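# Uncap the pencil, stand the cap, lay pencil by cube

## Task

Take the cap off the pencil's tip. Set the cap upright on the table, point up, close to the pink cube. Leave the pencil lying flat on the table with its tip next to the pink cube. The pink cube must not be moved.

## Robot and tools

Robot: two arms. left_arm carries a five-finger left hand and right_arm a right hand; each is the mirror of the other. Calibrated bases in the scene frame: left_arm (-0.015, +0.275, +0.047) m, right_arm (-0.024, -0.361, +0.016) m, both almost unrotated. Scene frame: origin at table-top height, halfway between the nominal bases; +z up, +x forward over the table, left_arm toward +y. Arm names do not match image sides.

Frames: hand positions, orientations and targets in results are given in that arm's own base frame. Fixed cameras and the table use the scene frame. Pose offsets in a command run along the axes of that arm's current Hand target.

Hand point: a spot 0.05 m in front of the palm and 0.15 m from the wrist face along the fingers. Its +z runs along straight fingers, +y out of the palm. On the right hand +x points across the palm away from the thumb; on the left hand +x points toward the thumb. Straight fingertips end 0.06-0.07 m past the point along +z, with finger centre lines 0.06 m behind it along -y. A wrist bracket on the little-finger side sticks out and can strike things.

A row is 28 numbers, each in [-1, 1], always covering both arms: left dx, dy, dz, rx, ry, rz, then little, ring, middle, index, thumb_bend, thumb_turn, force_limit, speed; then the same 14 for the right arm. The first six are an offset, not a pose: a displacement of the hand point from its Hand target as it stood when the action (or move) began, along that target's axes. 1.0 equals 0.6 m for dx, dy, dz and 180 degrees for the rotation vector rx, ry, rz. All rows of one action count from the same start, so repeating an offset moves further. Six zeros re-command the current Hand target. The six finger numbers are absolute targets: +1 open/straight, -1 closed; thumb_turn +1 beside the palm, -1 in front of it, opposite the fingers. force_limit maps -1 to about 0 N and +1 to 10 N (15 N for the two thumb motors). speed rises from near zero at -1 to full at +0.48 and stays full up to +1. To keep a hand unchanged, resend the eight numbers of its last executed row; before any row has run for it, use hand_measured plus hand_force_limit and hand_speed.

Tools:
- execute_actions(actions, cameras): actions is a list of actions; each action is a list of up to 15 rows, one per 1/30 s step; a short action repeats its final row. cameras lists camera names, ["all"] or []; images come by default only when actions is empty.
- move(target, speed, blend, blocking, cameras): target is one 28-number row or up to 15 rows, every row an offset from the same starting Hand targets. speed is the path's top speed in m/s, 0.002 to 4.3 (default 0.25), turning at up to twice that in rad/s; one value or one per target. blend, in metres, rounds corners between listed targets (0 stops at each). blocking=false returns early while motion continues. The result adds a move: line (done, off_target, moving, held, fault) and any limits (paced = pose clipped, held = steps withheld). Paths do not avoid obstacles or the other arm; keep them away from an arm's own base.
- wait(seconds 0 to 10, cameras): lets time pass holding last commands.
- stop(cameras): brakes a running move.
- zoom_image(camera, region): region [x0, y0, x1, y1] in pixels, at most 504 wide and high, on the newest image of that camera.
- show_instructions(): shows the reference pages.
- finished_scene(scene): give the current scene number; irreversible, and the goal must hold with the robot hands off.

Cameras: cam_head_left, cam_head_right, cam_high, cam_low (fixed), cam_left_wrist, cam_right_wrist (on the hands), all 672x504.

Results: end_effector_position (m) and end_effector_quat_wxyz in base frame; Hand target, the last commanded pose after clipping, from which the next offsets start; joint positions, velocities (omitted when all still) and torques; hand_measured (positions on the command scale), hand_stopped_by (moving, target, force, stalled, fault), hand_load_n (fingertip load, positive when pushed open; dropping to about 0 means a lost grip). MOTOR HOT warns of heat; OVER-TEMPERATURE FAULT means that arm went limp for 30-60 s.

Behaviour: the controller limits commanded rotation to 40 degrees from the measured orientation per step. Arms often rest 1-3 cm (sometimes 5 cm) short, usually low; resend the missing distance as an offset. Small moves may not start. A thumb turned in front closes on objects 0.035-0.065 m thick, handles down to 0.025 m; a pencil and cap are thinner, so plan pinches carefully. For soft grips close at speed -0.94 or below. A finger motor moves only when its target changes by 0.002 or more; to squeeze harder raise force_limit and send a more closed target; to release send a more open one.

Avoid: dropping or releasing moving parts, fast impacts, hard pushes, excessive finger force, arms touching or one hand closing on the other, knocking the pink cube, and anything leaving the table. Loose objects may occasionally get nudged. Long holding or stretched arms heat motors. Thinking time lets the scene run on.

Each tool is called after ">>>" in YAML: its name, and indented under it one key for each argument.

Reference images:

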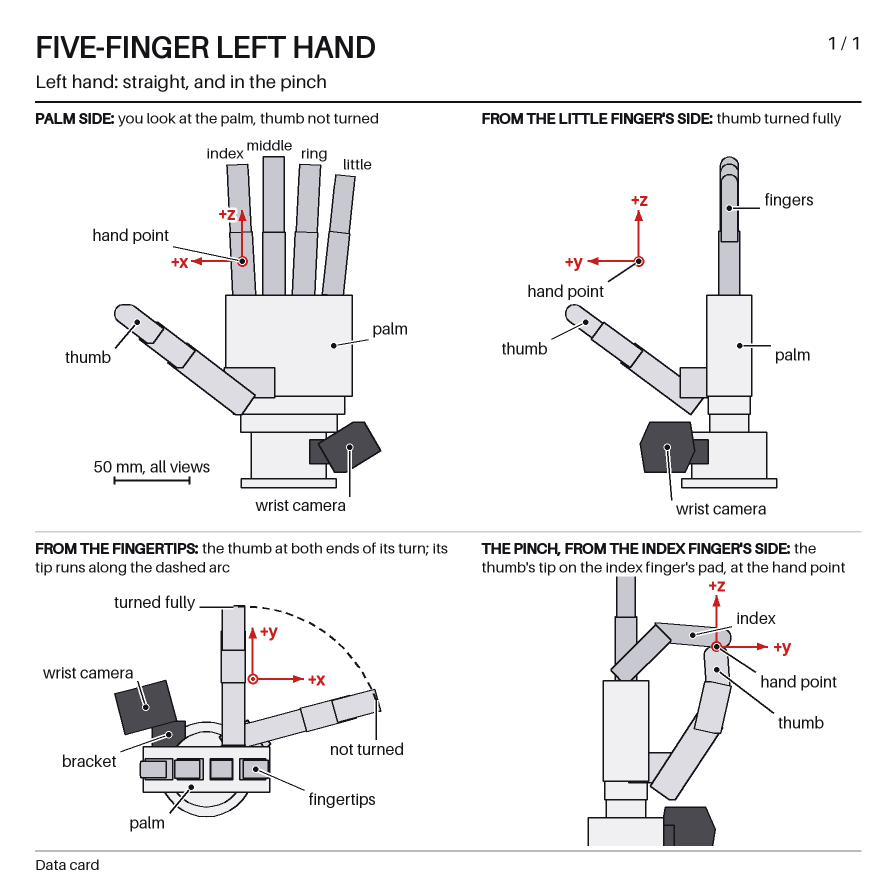

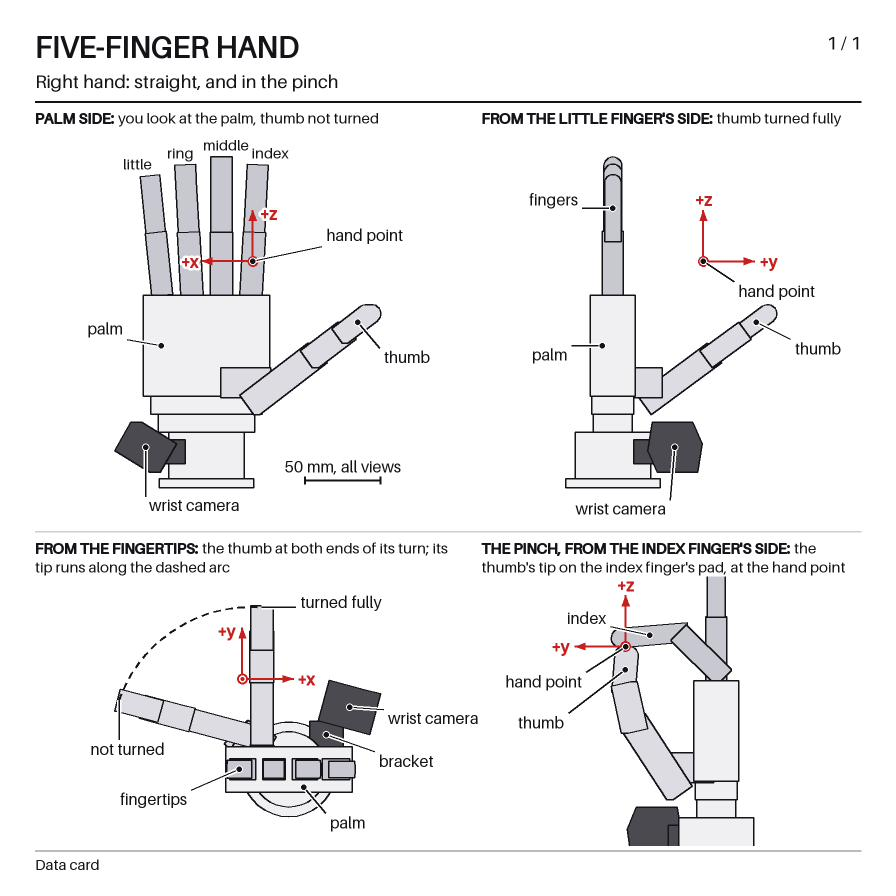

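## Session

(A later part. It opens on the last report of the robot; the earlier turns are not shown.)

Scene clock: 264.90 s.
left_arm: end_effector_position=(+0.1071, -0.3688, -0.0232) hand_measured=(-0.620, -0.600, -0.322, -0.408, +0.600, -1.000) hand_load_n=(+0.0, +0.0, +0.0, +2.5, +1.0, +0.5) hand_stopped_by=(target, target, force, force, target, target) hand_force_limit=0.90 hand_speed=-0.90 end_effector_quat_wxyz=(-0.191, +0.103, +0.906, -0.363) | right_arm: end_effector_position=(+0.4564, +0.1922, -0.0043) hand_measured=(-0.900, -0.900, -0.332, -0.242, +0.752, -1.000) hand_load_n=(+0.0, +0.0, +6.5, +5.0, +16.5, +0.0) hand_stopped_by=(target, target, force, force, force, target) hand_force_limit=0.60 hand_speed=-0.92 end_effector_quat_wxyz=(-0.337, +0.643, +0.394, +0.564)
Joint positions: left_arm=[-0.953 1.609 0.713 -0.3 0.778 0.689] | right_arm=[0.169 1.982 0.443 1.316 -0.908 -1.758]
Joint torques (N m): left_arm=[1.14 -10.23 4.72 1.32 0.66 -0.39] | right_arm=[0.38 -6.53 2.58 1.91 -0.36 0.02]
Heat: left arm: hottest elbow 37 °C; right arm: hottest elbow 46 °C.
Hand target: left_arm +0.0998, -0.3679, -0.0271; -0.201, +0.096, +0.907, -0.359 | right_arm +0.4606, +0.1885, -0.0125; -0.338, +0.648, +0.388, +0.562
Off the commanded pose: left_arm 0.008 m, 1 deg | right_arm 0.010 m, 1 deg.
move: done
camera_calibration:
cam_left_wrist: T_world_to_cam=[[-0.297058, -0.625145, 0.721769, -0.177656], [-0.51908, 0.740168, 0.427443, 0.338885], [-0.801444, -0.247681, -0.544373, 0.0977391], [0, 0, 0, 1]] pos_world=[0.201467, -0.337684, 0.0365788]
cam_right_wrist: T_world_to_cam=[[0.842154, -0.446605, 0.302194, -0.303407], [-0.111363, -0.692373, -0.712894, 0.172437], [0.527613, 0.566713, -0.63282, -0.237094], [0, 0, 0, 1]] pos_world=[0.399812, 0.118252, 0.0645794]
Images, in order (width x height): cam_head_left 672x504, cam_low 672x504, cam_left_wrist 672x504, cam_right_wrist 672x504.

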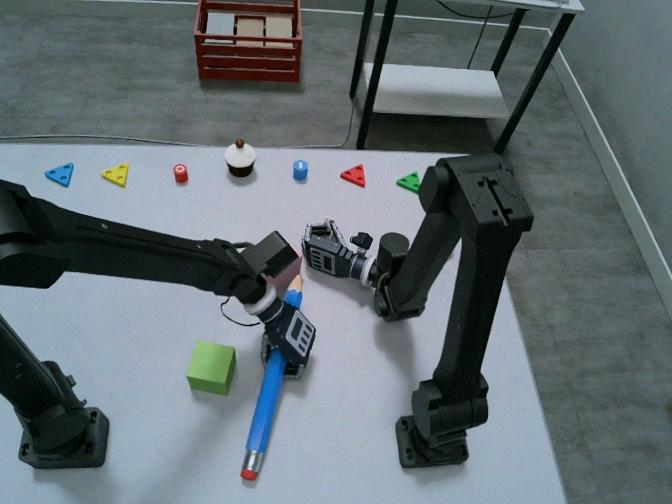

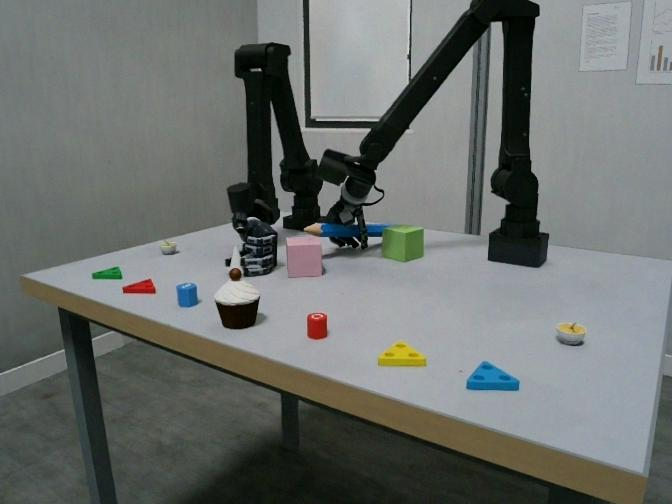

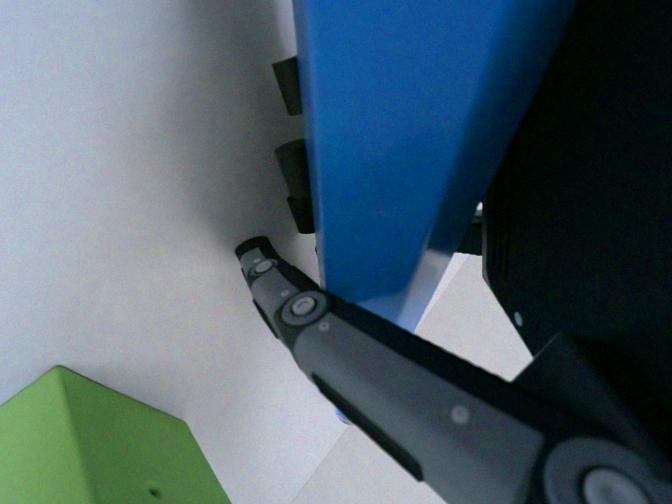

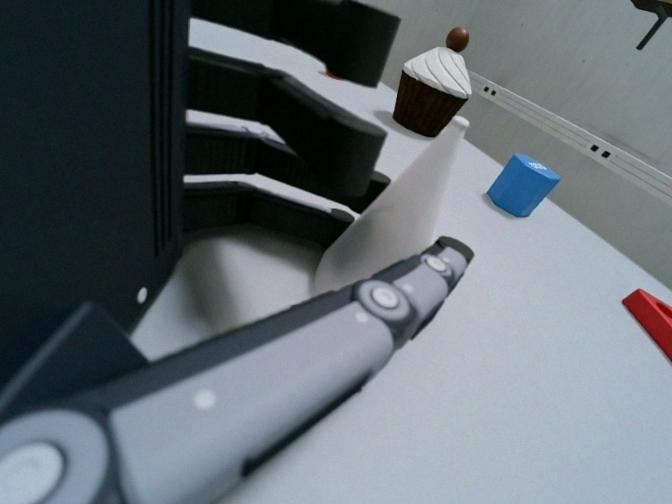

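>>> move:
  target: [0.0132,-0.0117,0.0258,0,0,0,-0.62,-0.6,-0.5,-0.6,0.6,-1,0.9,-0.9,0,0,0,0,0,0,-0.9,-0.9,-0.1,-0.05,0.88,-1,0.6,-0.85]
  speed: 0.05
  cameras: ["cam_low","cam_left_wrist","cam_right_wrist","cam_head_left"]

>>> zoom_image:
  camera: "cam_head_left"
  region: [200, 180, 400, 380]

>>> zoom_image:
  camera: "cam_low"
  region: [210, 200, 370, 290]

Scene clock: 270.53 s.
left_arm: end_effector_position=(+0.0945, -0.3833, -0.0245) hand_measured=(-0.620, -0.600, -0.322, -0.408, +0.600, -1.000) hand_load_n=(+0.0, +0.0, +0.0, +2.5, +1.0, +0.5) hand_stopped_by=(target, target, force, force, target, target) hand_force_limit=0.90 hand_speed=-0.90 end_effector_quat_wxyz=(-0.189, +0.105, +0.905, -0.366) | right_arm: end_effector_position=(+0.4567, +0.1913, -0.0045) hand_measured=(-0.900, -0.900, -0.100, -0.050, +0.880, -1.000) hand_load_n=(+0.0, +0.0, +0.0, -1.0, +0.0, +0.0) hand_stopped_by=(target, target, target, target, target, target) hand_force_limit=0.60 hand_speed=-0.85 end_effector_quat_wxyz=(-0.337, +0.643, +0.393, +0.565)
Joint positions: left_arm=[-1.003 1.617 0.713 -0.242 0.759 0.628] | right_arm=[0.167 1.985 0.443 1.32 -0.908 -1.758]
Joint torques (N m): left_arm=[1.14 -10.23 4.42 1.37 0.6 -0.37] | right_arm=[0.32 -6.53 2.61 1.76 -0.35 -0.01]
Heat: left arm: hottest elbow 37 °C; right arm: hottest elbow 44 °C.
Hand target: left_arm +0.0857, -0.3801, -0.0302; -0.201, +0.096, +0.907, -0.359 | right_arm +0.4607, +0.1886, -0.0124; -0.338, +0.647, +0.388, +0.562
Off the commanded pose: left_arm 0.011 m, 2 deg | right_arm 0.009 m, 1 deg.
move: off_target (left_arm)
camera_calibration:
cam_left_wrist: T_world_to_cam=[[-0.300921, -0.620033, 0.724573, -0.187091], [-0.519303, 0.7438, 0.420815, 0.344844], [-0.799857, -0.249641, -0.54581, 0.0825107], [0, 0, 0, 1]] pos_world=[0.188776, -0.351899, 0.0354808]
cam_right_wrist: T_world_to_cam=[[0.840828, -0.448339, 0.303318, -0.303095], [-0.111657, -0.69195, -0.713259, 0.171771], [0.529662, 0.56586, -0.631871, -0.23766], [0, 0, 0, 1]] pos_world=[0.39991, 0.11745, 0.0642806]
Images, in order (width x height): cam_head_left 672x504, cam_low 672x504, cam_left_wrist 672x504, cam_right_wrist 672x504.

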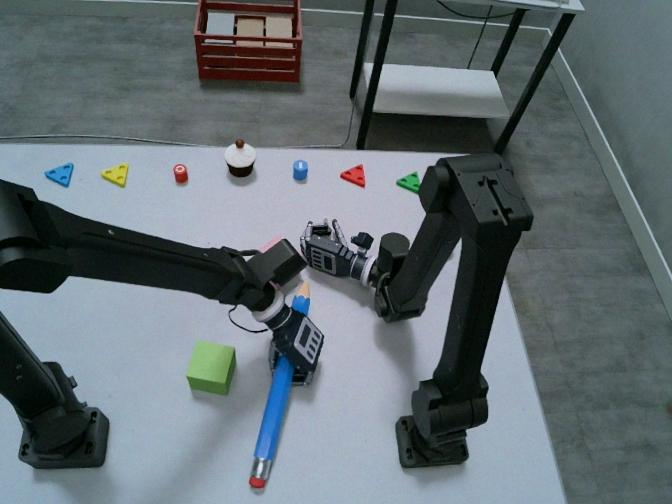

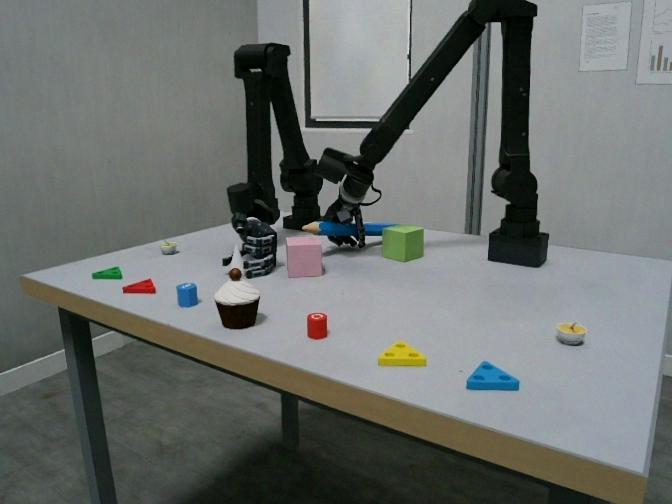

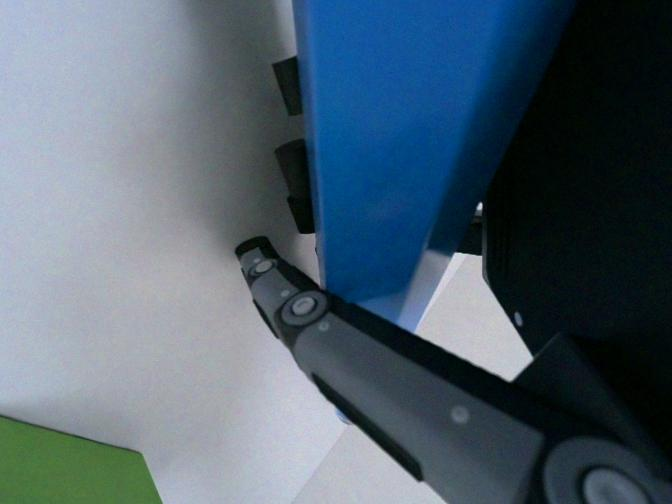

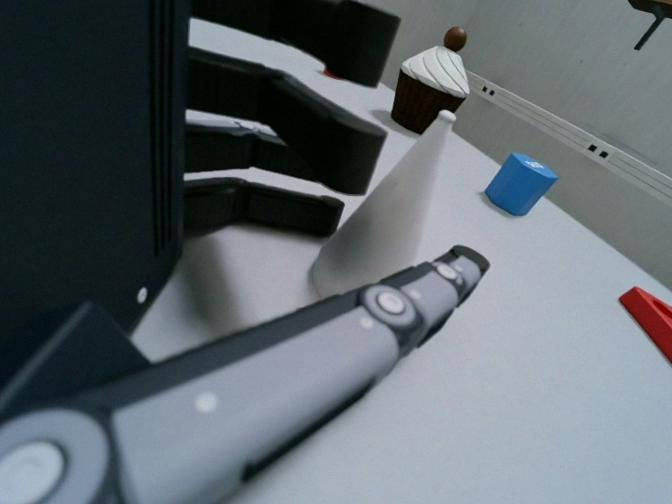

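Scaled by 2.520 from the camera's 672x504 image, which has a finer 960x720 frame.

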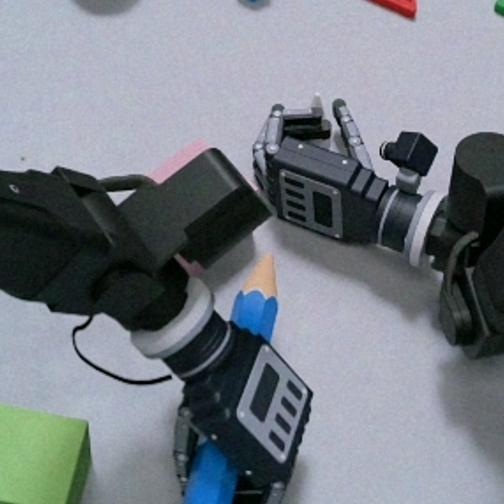

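Scaled by 3.150 from the camera's 672x504 image, which has a finer 960x720 frame.

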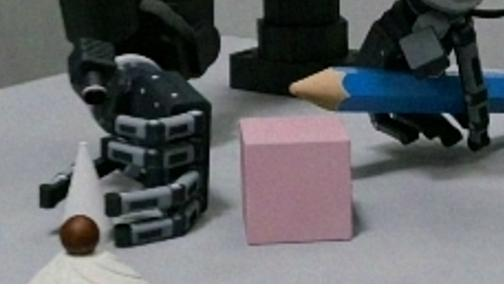

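>>> execute_actions:
  actions:
    - [[0,0,0,0,0,0,-0.62,-0.6,-0.5,-0.6,1.0,-1,0.9,-0.88,0,0,0,0,0,0,-0.9,-0.9,0.4,0.4,1.0,-1,0.6,-0.7]]
  cameras: ["cam_low","cam_left_wrist","cam_right_wrist","cam_head_left"]

>>> zoom_image:
  camera: "cam_head_left"
  region: [200, 180, 400, 480]

>>> zoom_image:
  camera: "cam_low"
  region: [210, 200, 370, 290]

Scene clock: 275.23 s.
left_arm: end_effector_position=(+0.0938, -0.3833, -0.0241) hand_measured=(-0.620, -0.600, -0.322, -0.408, +1.000, -1.000) hand_load_n=(+0.0, +0.0, +0.0, +3.0, +0.0, +0.0) hand_stopped_by=(target, target, force, force, target, target) hand_force_limit=0.90 hand_speed=-0.88 end_effector_quat_wxyz=(-0.191, +0.100, +0.906, -0.364) | right_arm: end_effector_position=(+0.4623, +0.1906, +0.0001) hand_measured=(-0.900, -0.900, +0.400, +0.400, +1.000, -1.000) hand_load_n=(+0.0, +0.0, +0.0, -1.5, +0.0, +0.0) hand_stopped_by=(target, target, target, target, target, target) hand_force_limit=0.60 hand_speed=-0.70 end_effector_quat_wxyz=(-0.333, +0.637, +0.394, +0.572)
Joint positions: left_arm=[-1.003 1.617 0.713 -0.242 0.759 0.616] | right_arm=[0.164 1.985 0.453 1.33 -0.908 -1.758]
Joint torques (N m): left_arm=[1.14 -10.29 4.41 1.43 0.61 -0.28] | right_arm=[0.5 -6.59 1.94 1.42 -0.35 0.01]
Heat: left arm: hottest elbow 37 °C; right arm: hottest elbow 44 °C.
Hand target: left_arm +0.0856, -0.3800, -0.0303; -0.201, +0.096, +0.907, -0.359 | right_arm +0.4607, +0.1886, -0.0124; -0.338, +0.647, +0.388, +0.562
Off the commanded pose: left_arm 0.011 m, 1 deg | right_arm 0.013 m, 2 deg.
camera_calibration:
cam_left_wrist: T_world_to_cam=[[-0.290211, -0.626405, 0.72346, -0.191062], [-0.522013, 0.737238, 0.428932, 0.34227], [-0.802048, -0.253175, -0.540946, 0.0810895], [0, 0, 0, 1]] pos_world=[0.188259, -0.351487, 0.0352797]
cam_right_wrist: T_world_to_cam=[[0.833438, -0.452165, 0.317691, -0.305316], [-0.100564, -0.68939, -0.717376, 0.169449], [0.543385, 0.565941, -0.620035, -0.24363], [0, 0, 0, 1]] pos_world=[0.403887, 0.116644, 0.0674958]
Images, in order (width x height): cam_head_left 672x504, cam_low 672x504, cam_left_wrist 672x504, cam_right_wrist 672x504.

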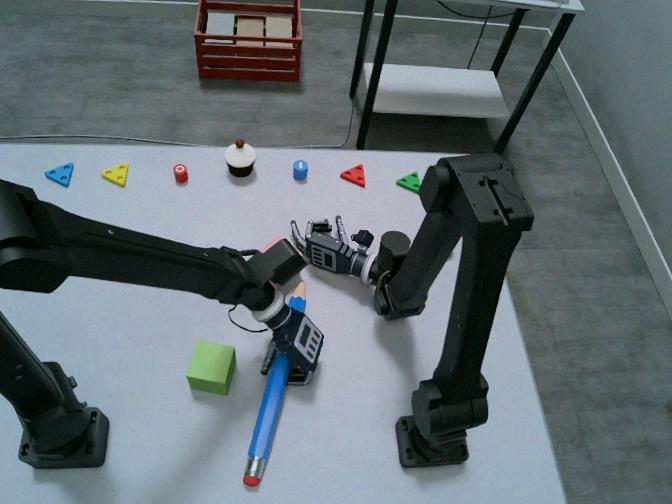

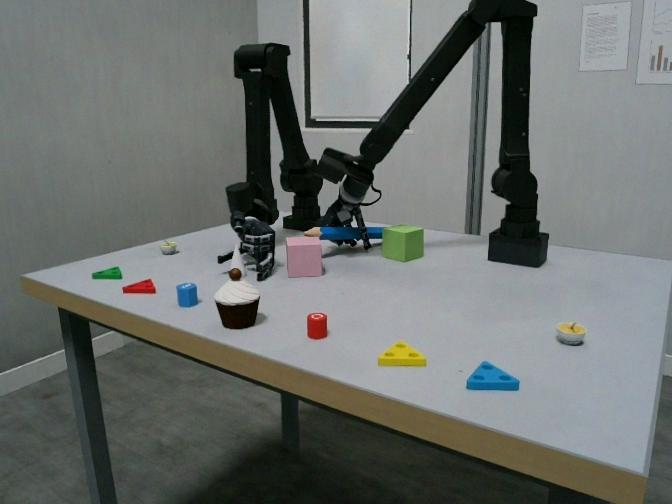

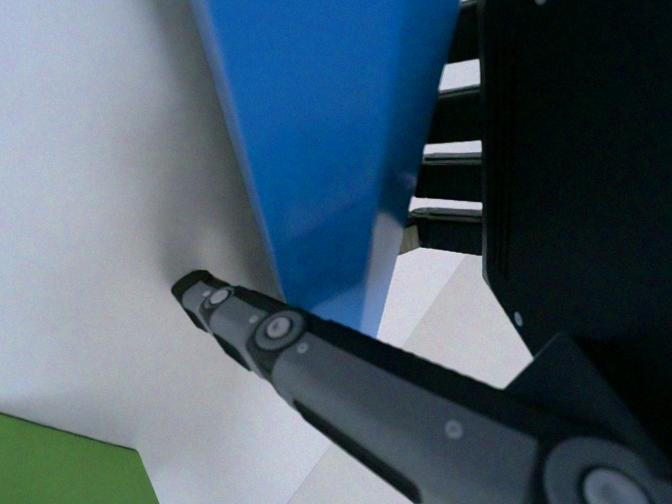

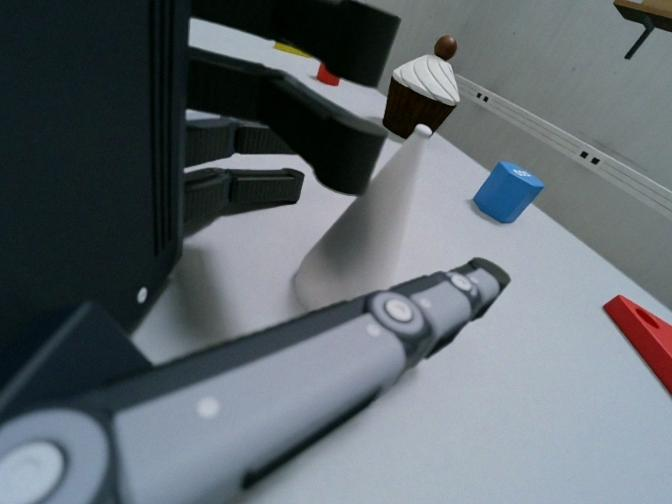

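Scaled by 1.680 from the camera's 672x504 image, which has a finer 960x720 frame.

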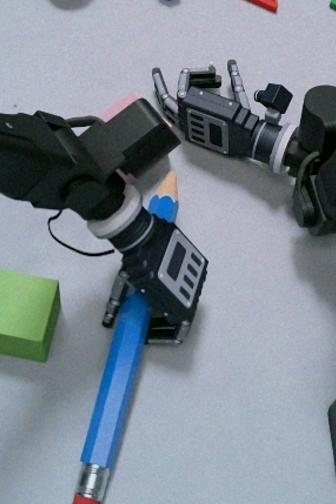

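Scaled by 3.150 from the camera's 672x504 image, which has a finer 960x720 frame.

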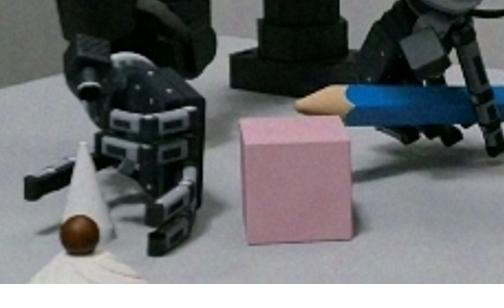

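>>> move:
  target: [0,0,0,0,0,0,-0.3,-0.3,-0.2,-0.2,1.0,-1,0.9,-0.92,0.235,0,-0.033,0,0,0,-0.9,-0.9,0.4,0.4,1.0,-1,0.6,-0.7]
  speed: 0.12
  cameras: ["cam_low","cam_left_wrist","cam_high","cam_head_left"]

>>> zoom_image:
  camera: "cam_head_left"
  region: [200, 180, 400, 480]

>>> zoom_image:
  camera: "cam_low"
  region: [210, 200, 370, 290]

Scene clock: 279.67 s.
left_arm: end_effector_position=(+0.0934, -0.3836, -0.0237) hand_measured=(-0.300, -0.300, -0.200, -0.200, +1.000, -1.000) hand_load_n=(+0.5, +0.0, +0.0, +0.0, +0.0, +0.0) hand_stopped_by=(target, target, target, target, target, target) hand_force_limit=0.90 hand_speed=-0.92 end_effector_quat_wxyz=(-0.193, +0.098, +0.906, -0.365) | right_arm: end_effector_position=(+0.4502, +0.1887, +0.1146) hand_measured=(-0.900, -0.900, +0.400, +0.400, +1.000, -1.000) hand_load_n=(+0.0, +0.0, +0.0, +0.0, +0.0, +0.5) hand_stopped_by=(target, target, target, target, target, target) hand_force_limit=0.60 hand_speed=-0.70 end_effector_quat_wxyz=(-0.344, +0.657, +0.384, +0.550)
Joint positions: left_arm=[-1.003 1.617 0.713 -0.24 0.761 0.611] | right_arm=[0.164 1.422 0.435 0.728 -0.908 -1.745]
Joint torques (N m): left_arm=[1.08 -10.29 4.4 1.42 0.54 -0.24] | right_arm=[0.32 -6.83 8.23 1.22 -0.36 -0.13]
Heat: left arm: hottest elbow 37 °C; right arm: hottest elbow 43 °C.
Hand target: left_arm +0.0857, -0.3800, -0.0303; -0.201, +0.096, +0.907, -0.359 | right_arm +0.4610, +0.1886, +0.1301; -0.338, +0.647, +0.388, +0.562
Off the commanded pose: left_arm 0.011 m, 1 deg | right_arm 0.019 m, 2 deg.
move: off_target (left_arm, right_arm)
camera_calibration:
cam_left_wrist: T_world_to_cam=[[-0.286449, -0.626874, 0.724553, -0.192169], [-0.52201, 0.736254, 0.430623, 0.341786], [-0.803401, -0.254872, -0.538133, 0.08051], [0, 0, 0, 1]] pos_world=[0.188051, -0.351587, 0.0353803]
Images, in order (width x height): cam_head_left 672x504, cam_high 672x504, cam_low 672x504, cam_left_wrist 672x504.

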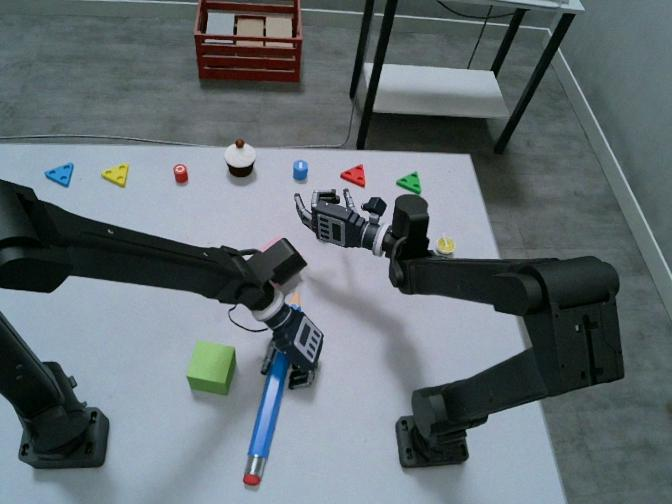

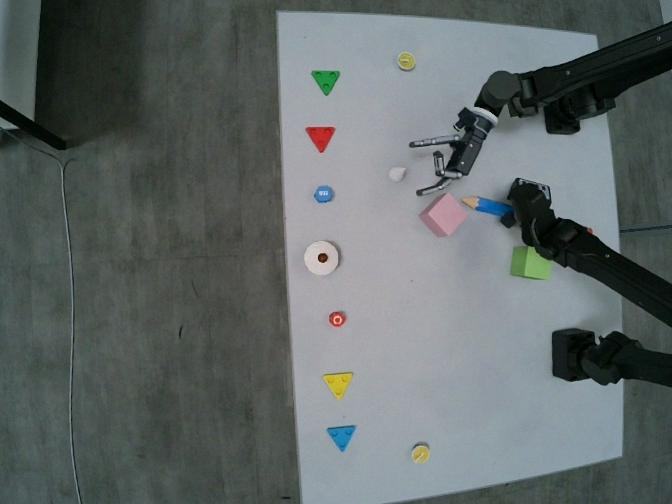

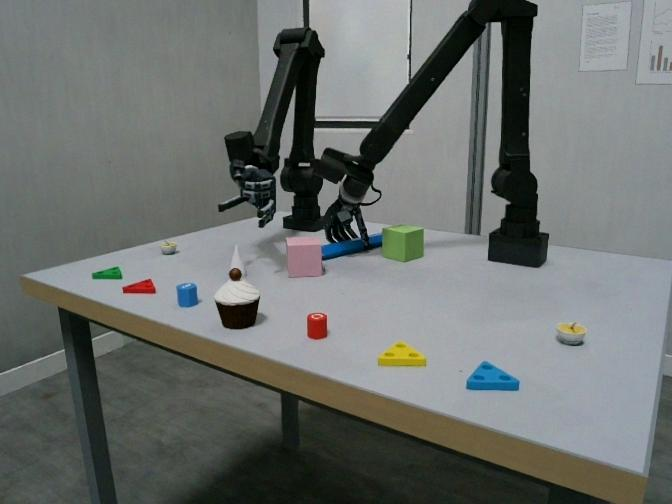

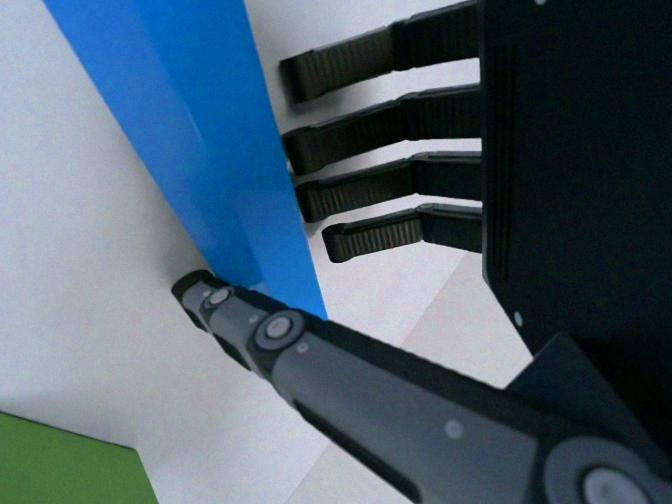

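Scaled by 1.680 from the camera's 672x504 image, which has a finer 960x720 frame.

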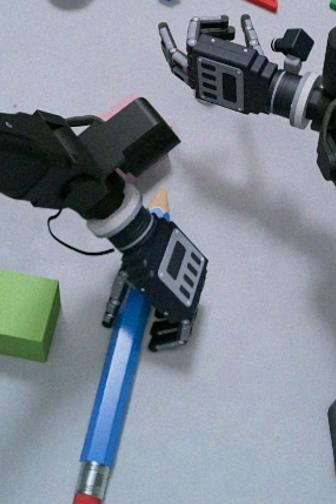

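Scaled by 3.150 from the camera's 672x504 image, which has a finer 960x720 frame.

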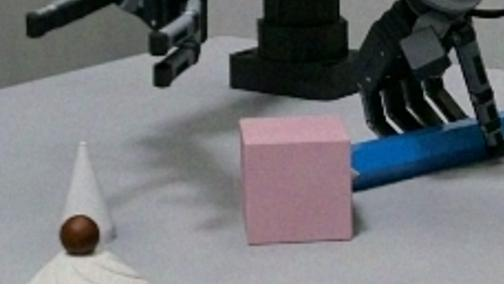

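>>> move:
  target: [0,0,-0.11,0,0,0,-0.3,-0.3,-0.2,-0.2,1.0,-1,0.9,-0.92,0,0,0,0,0,0,-0.9,-0.9,0.4,0.4,1.0,-1,0.6,-0.7]
  speed: 0.1
  cameras: ["cam_low","cam_left_wrist","cam_high","cam_head_left"]

>>> zoom_image:
  camera: "cam_head_left"
  region: [200, 180, 400, 480]

>>> zoom_image:
  camera: "cam_high"
  region: [380, 120, 640, 320]

Scene clock: 283.47 s.
left_arm: end_effector_position=(+0.1091, -0.3392, +0.0098) hand_measured=(-0.300, -0.300, -0.200, -0.200, +1.000, -1.000) hand_load_n=(+0.0, +0.0, +0.0, +0.0, +0.0, +0.0) hand_stopped_by=(target, target, target, target, target, target) hand_force_limit=0.90 hand_speed=-0.92 end_effector_quat_wxyz=(-0.205, +0.095, +0.907, -0.355) | right_arm: end_effector_position=(+0.4501, +0.1887, +0.1145) hand_measured=(-0.900, -0.900, +0.400, +0.400, +1.000, -1.000) hand_load_n=(+0.0, +0.0, +0.0, +0.0, +0.0, +0.0) hand_stopped_by=(target, target, target, target, target, target) hand_force_limit=0.60 hand_speed=-0.70 end_effector_quat_wxyz=(-0.344, +0.657, +0.384, +0.550)
Joint positions: left_arm=[-0.895 1.501 0.711 -0.493 0.805 0.761] | right_arm=[0.164 1.422 0.435 0.728 -0.908 -1.745]
Joint torques (N m): left_arm=[2.61 -10.64 6.12 0.49 0.6 -0.01] | right_arm=[0.44 -6.77 8.34 1.25 -0.37 -0.09]
Heat: left arm: hottest elbow 36 °C; right arm: hottest elbow 43 °C.
Hand target: left_arm +0.1143, -0.3397, +0.0136; -0.201, +0.096, +0.907, -0.359 | right_arm +0.4610, +0.1886, +0.1301; -0.338, +0.647, +0.388, +0.562
Off the commanded pose: left_arm 0.006 m, 1 deg | right_arm 0.019 m, 2 deg.
move: off_target (right_arm)
camera_calibration:
cam_left_wrist: T_world_to_cam=[[-0.274591, -0.642074, 0.71578, -0.1905], [-0.507012, 0.729185, 0.459596, 0.298506], [-0.81703, -0.236709, -0.525766, 0.129928], [0, 0, 0, 1]] pos_world=[0.205192, -0.309226, 0.0674758]
Images, in order (width x height): cam_head_left 672x504, cam_high 672x504, cam_low 672x504, cam_left_wrist 672x504.

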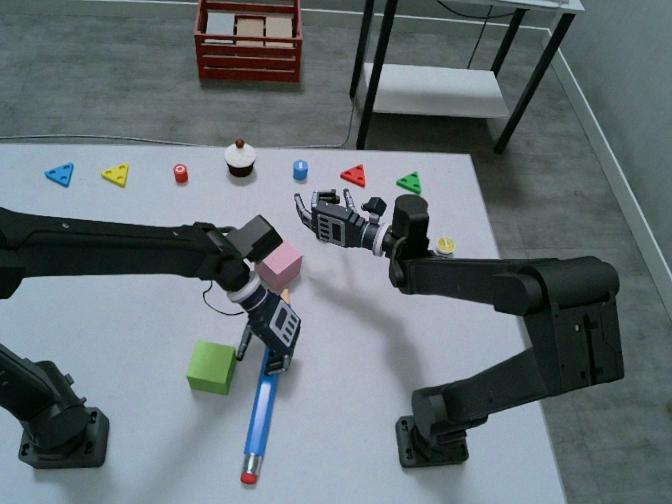

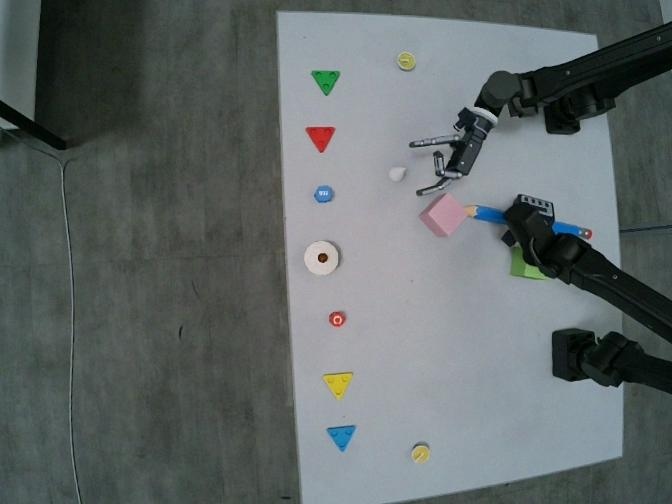

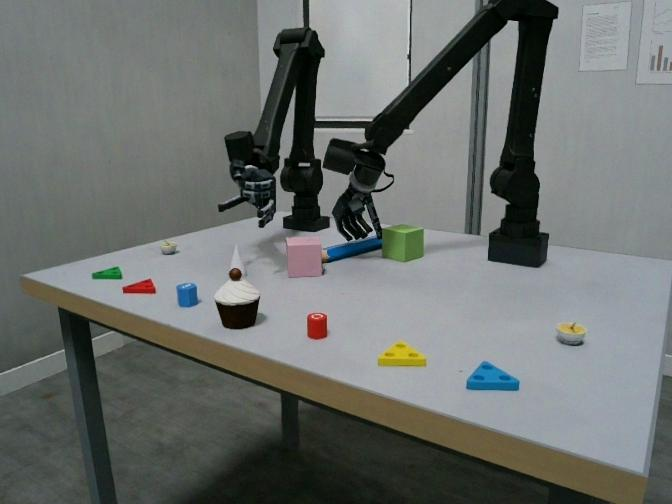

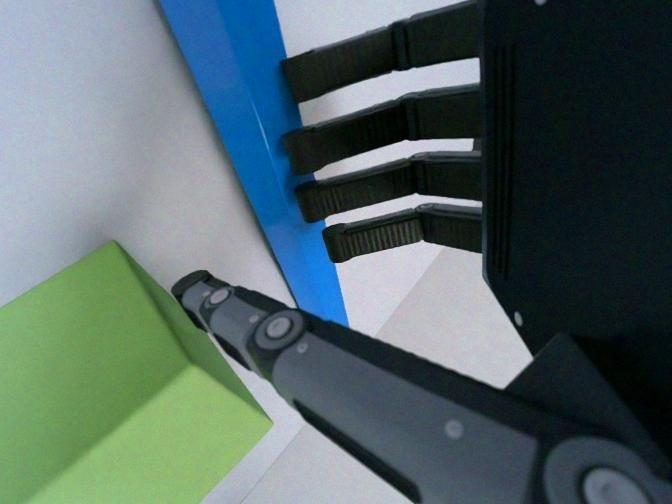

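Scaled by 1.680 from the camera's 672x504 image, which has a finer 960x720 frame.

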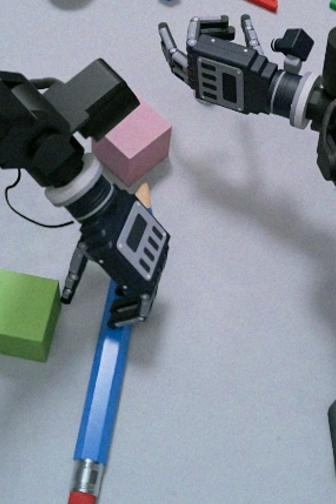

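Scaled by 1.938 from the camera's 672x504 image, which has a finer 960x720 frame.

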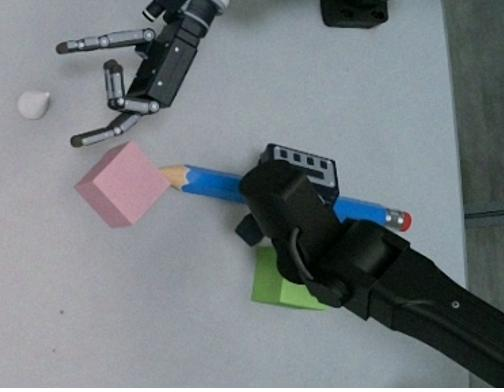

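>>> move:
  target: [0.0392,-0.092,-0.0885,0,0,0,-0.3,-0.3,-0.2,-0.2,1.0,-1,0.9,-0.92,0,0,0,0,0,0,-0.9,-0.9,0.4,0.4,1.0,-1,0.6,-0.7]
  speed: 0.12
  cameras: ["cam_low","cam_high","cam_head_left","cam_head_right"]

>>> zoom_image:
  camera: "cam_head_left"
  region: [200, 180, 400, 380]

>>> zoom_image:
  camera: "cam_high"
  region: [380, 120, 640, 320]

>>> zoom_image:
  camera: "cam_low"
  region: [210, 200, 430, 310]

Scene clock: 287.87 s.
left_arm: end_effector_position=(+0.0994, -0.3273, +0.0789) hand_measured=(-0.300, -0.300, -0.200, -0.200, +1.000, -1.000) hand_load_n=(+0.0, +0.0, +0.0, +0.0, +0.0, -0.5) hand_stopped_by=(target, target, target, target, target, target) hand_force_limit=0.90 hand_speed=-0.92 end_effector_quat_wxyz=(-0.216, +0.088, +0.910, -0.344) | right_arm: end_effector_position=(+0.4501, +0.1887, +0.1145) hand_measured=(-0.900, -0.900, +0.400, +0.400, +1.000, -1.000) hand_load_n=(+0.0, +0.0, +0.0, +0.0, +0.0, +0.0) hand_stopped_by=(target, target, target, target, target, target) hand_force_limit=0.60 hand_speed=-0.70 end_effector_quat_wxyz=(-0.344, +0.657, +0.384, +0.550)
Joint positions: left_arm=[-0.895 1.341 0.777 -0.753 0.806 0.762] | right_arm=[0.164 1.422 0.435 0.728 -0.908 -1.745]
Joint torques (N m): left_arm=[2.67 -9.29 9.83 0.44 0.59 0] | right_arm=[0.26 -6.71 8.32 1.33 -0.38 -0.12]
Heat: left arm: hottest elbow 36 °C; right arm: hottest elbow 44 °C.
Hand target: left_arm +0.1144, -0.3396, +0.0937; -0.201, +0.096, +0.907, -0.359 | right_arm +0.4610, +0.1886, +0.1301; -0.338, +0.647, +0.388, +0.562
Off the commanded pose: left_arm 0.024 m, 3 deg | right_arm 0.019 m, 2 deg.
move: off_target (left_arm, right_arm)
Images, in order (width x height): cam_head_left 672x504, cam_head_right 672x504, cam_high 672x504, cam_low 672x504.

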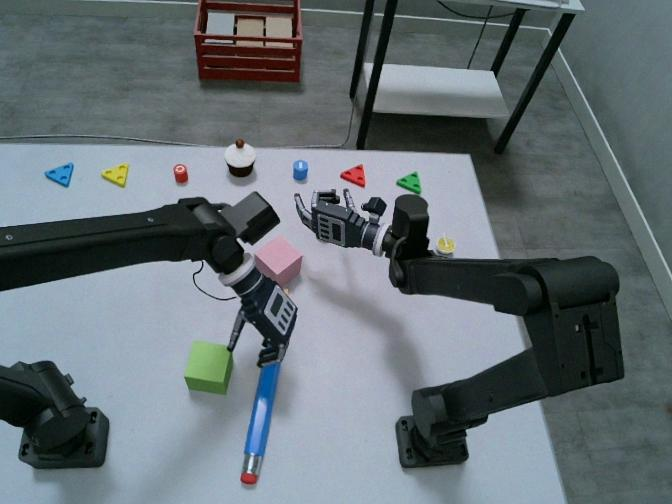

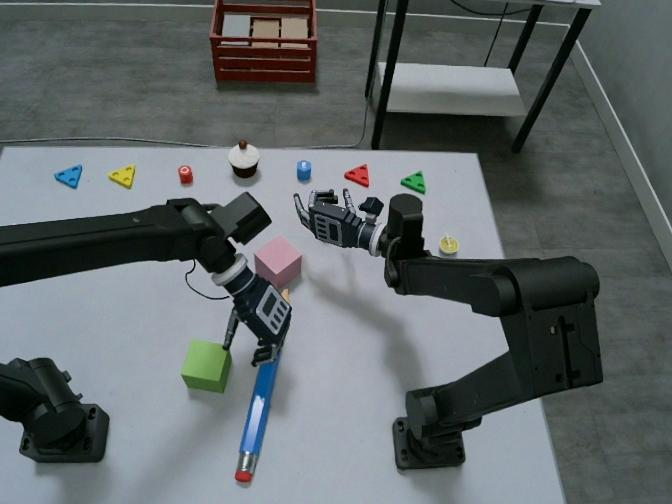

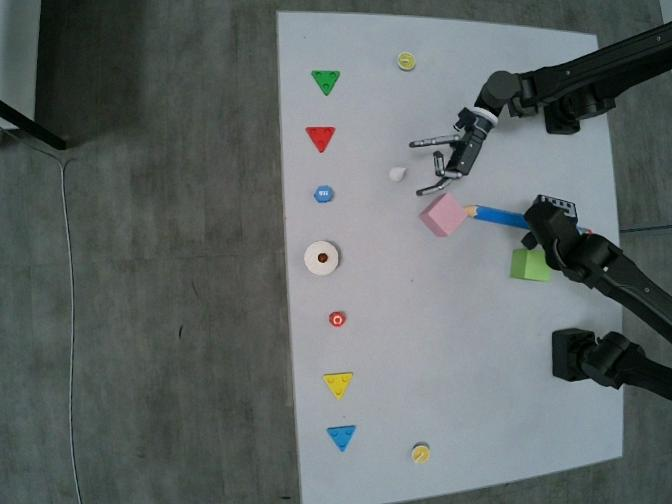

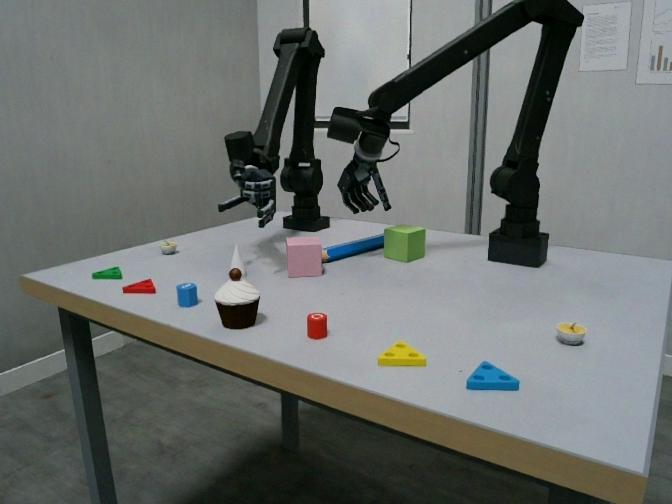

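Scaled by 2.520 from the camera's 672x504 image, which has a finer 960x720 frame.

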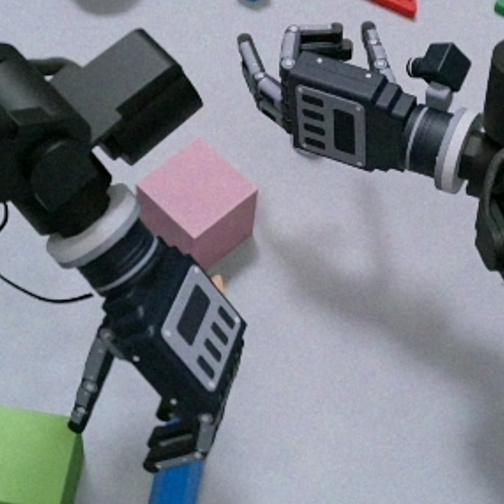

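Scaled by 1.938 from the camera's 672x504 image, which has a finer 960x720 frame.

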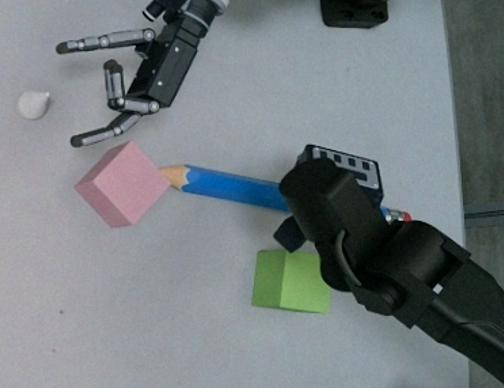

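Scaled by 2.291 from the camera's 672x504 image, which has a finer 960x720 frame.

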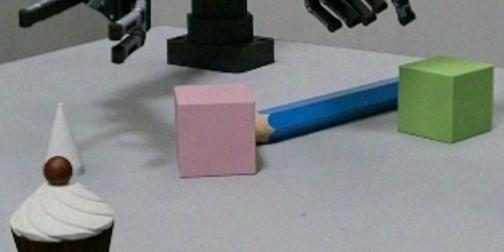

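>>> finished_scene:
  scene: 3

The scene is finished: the task was done.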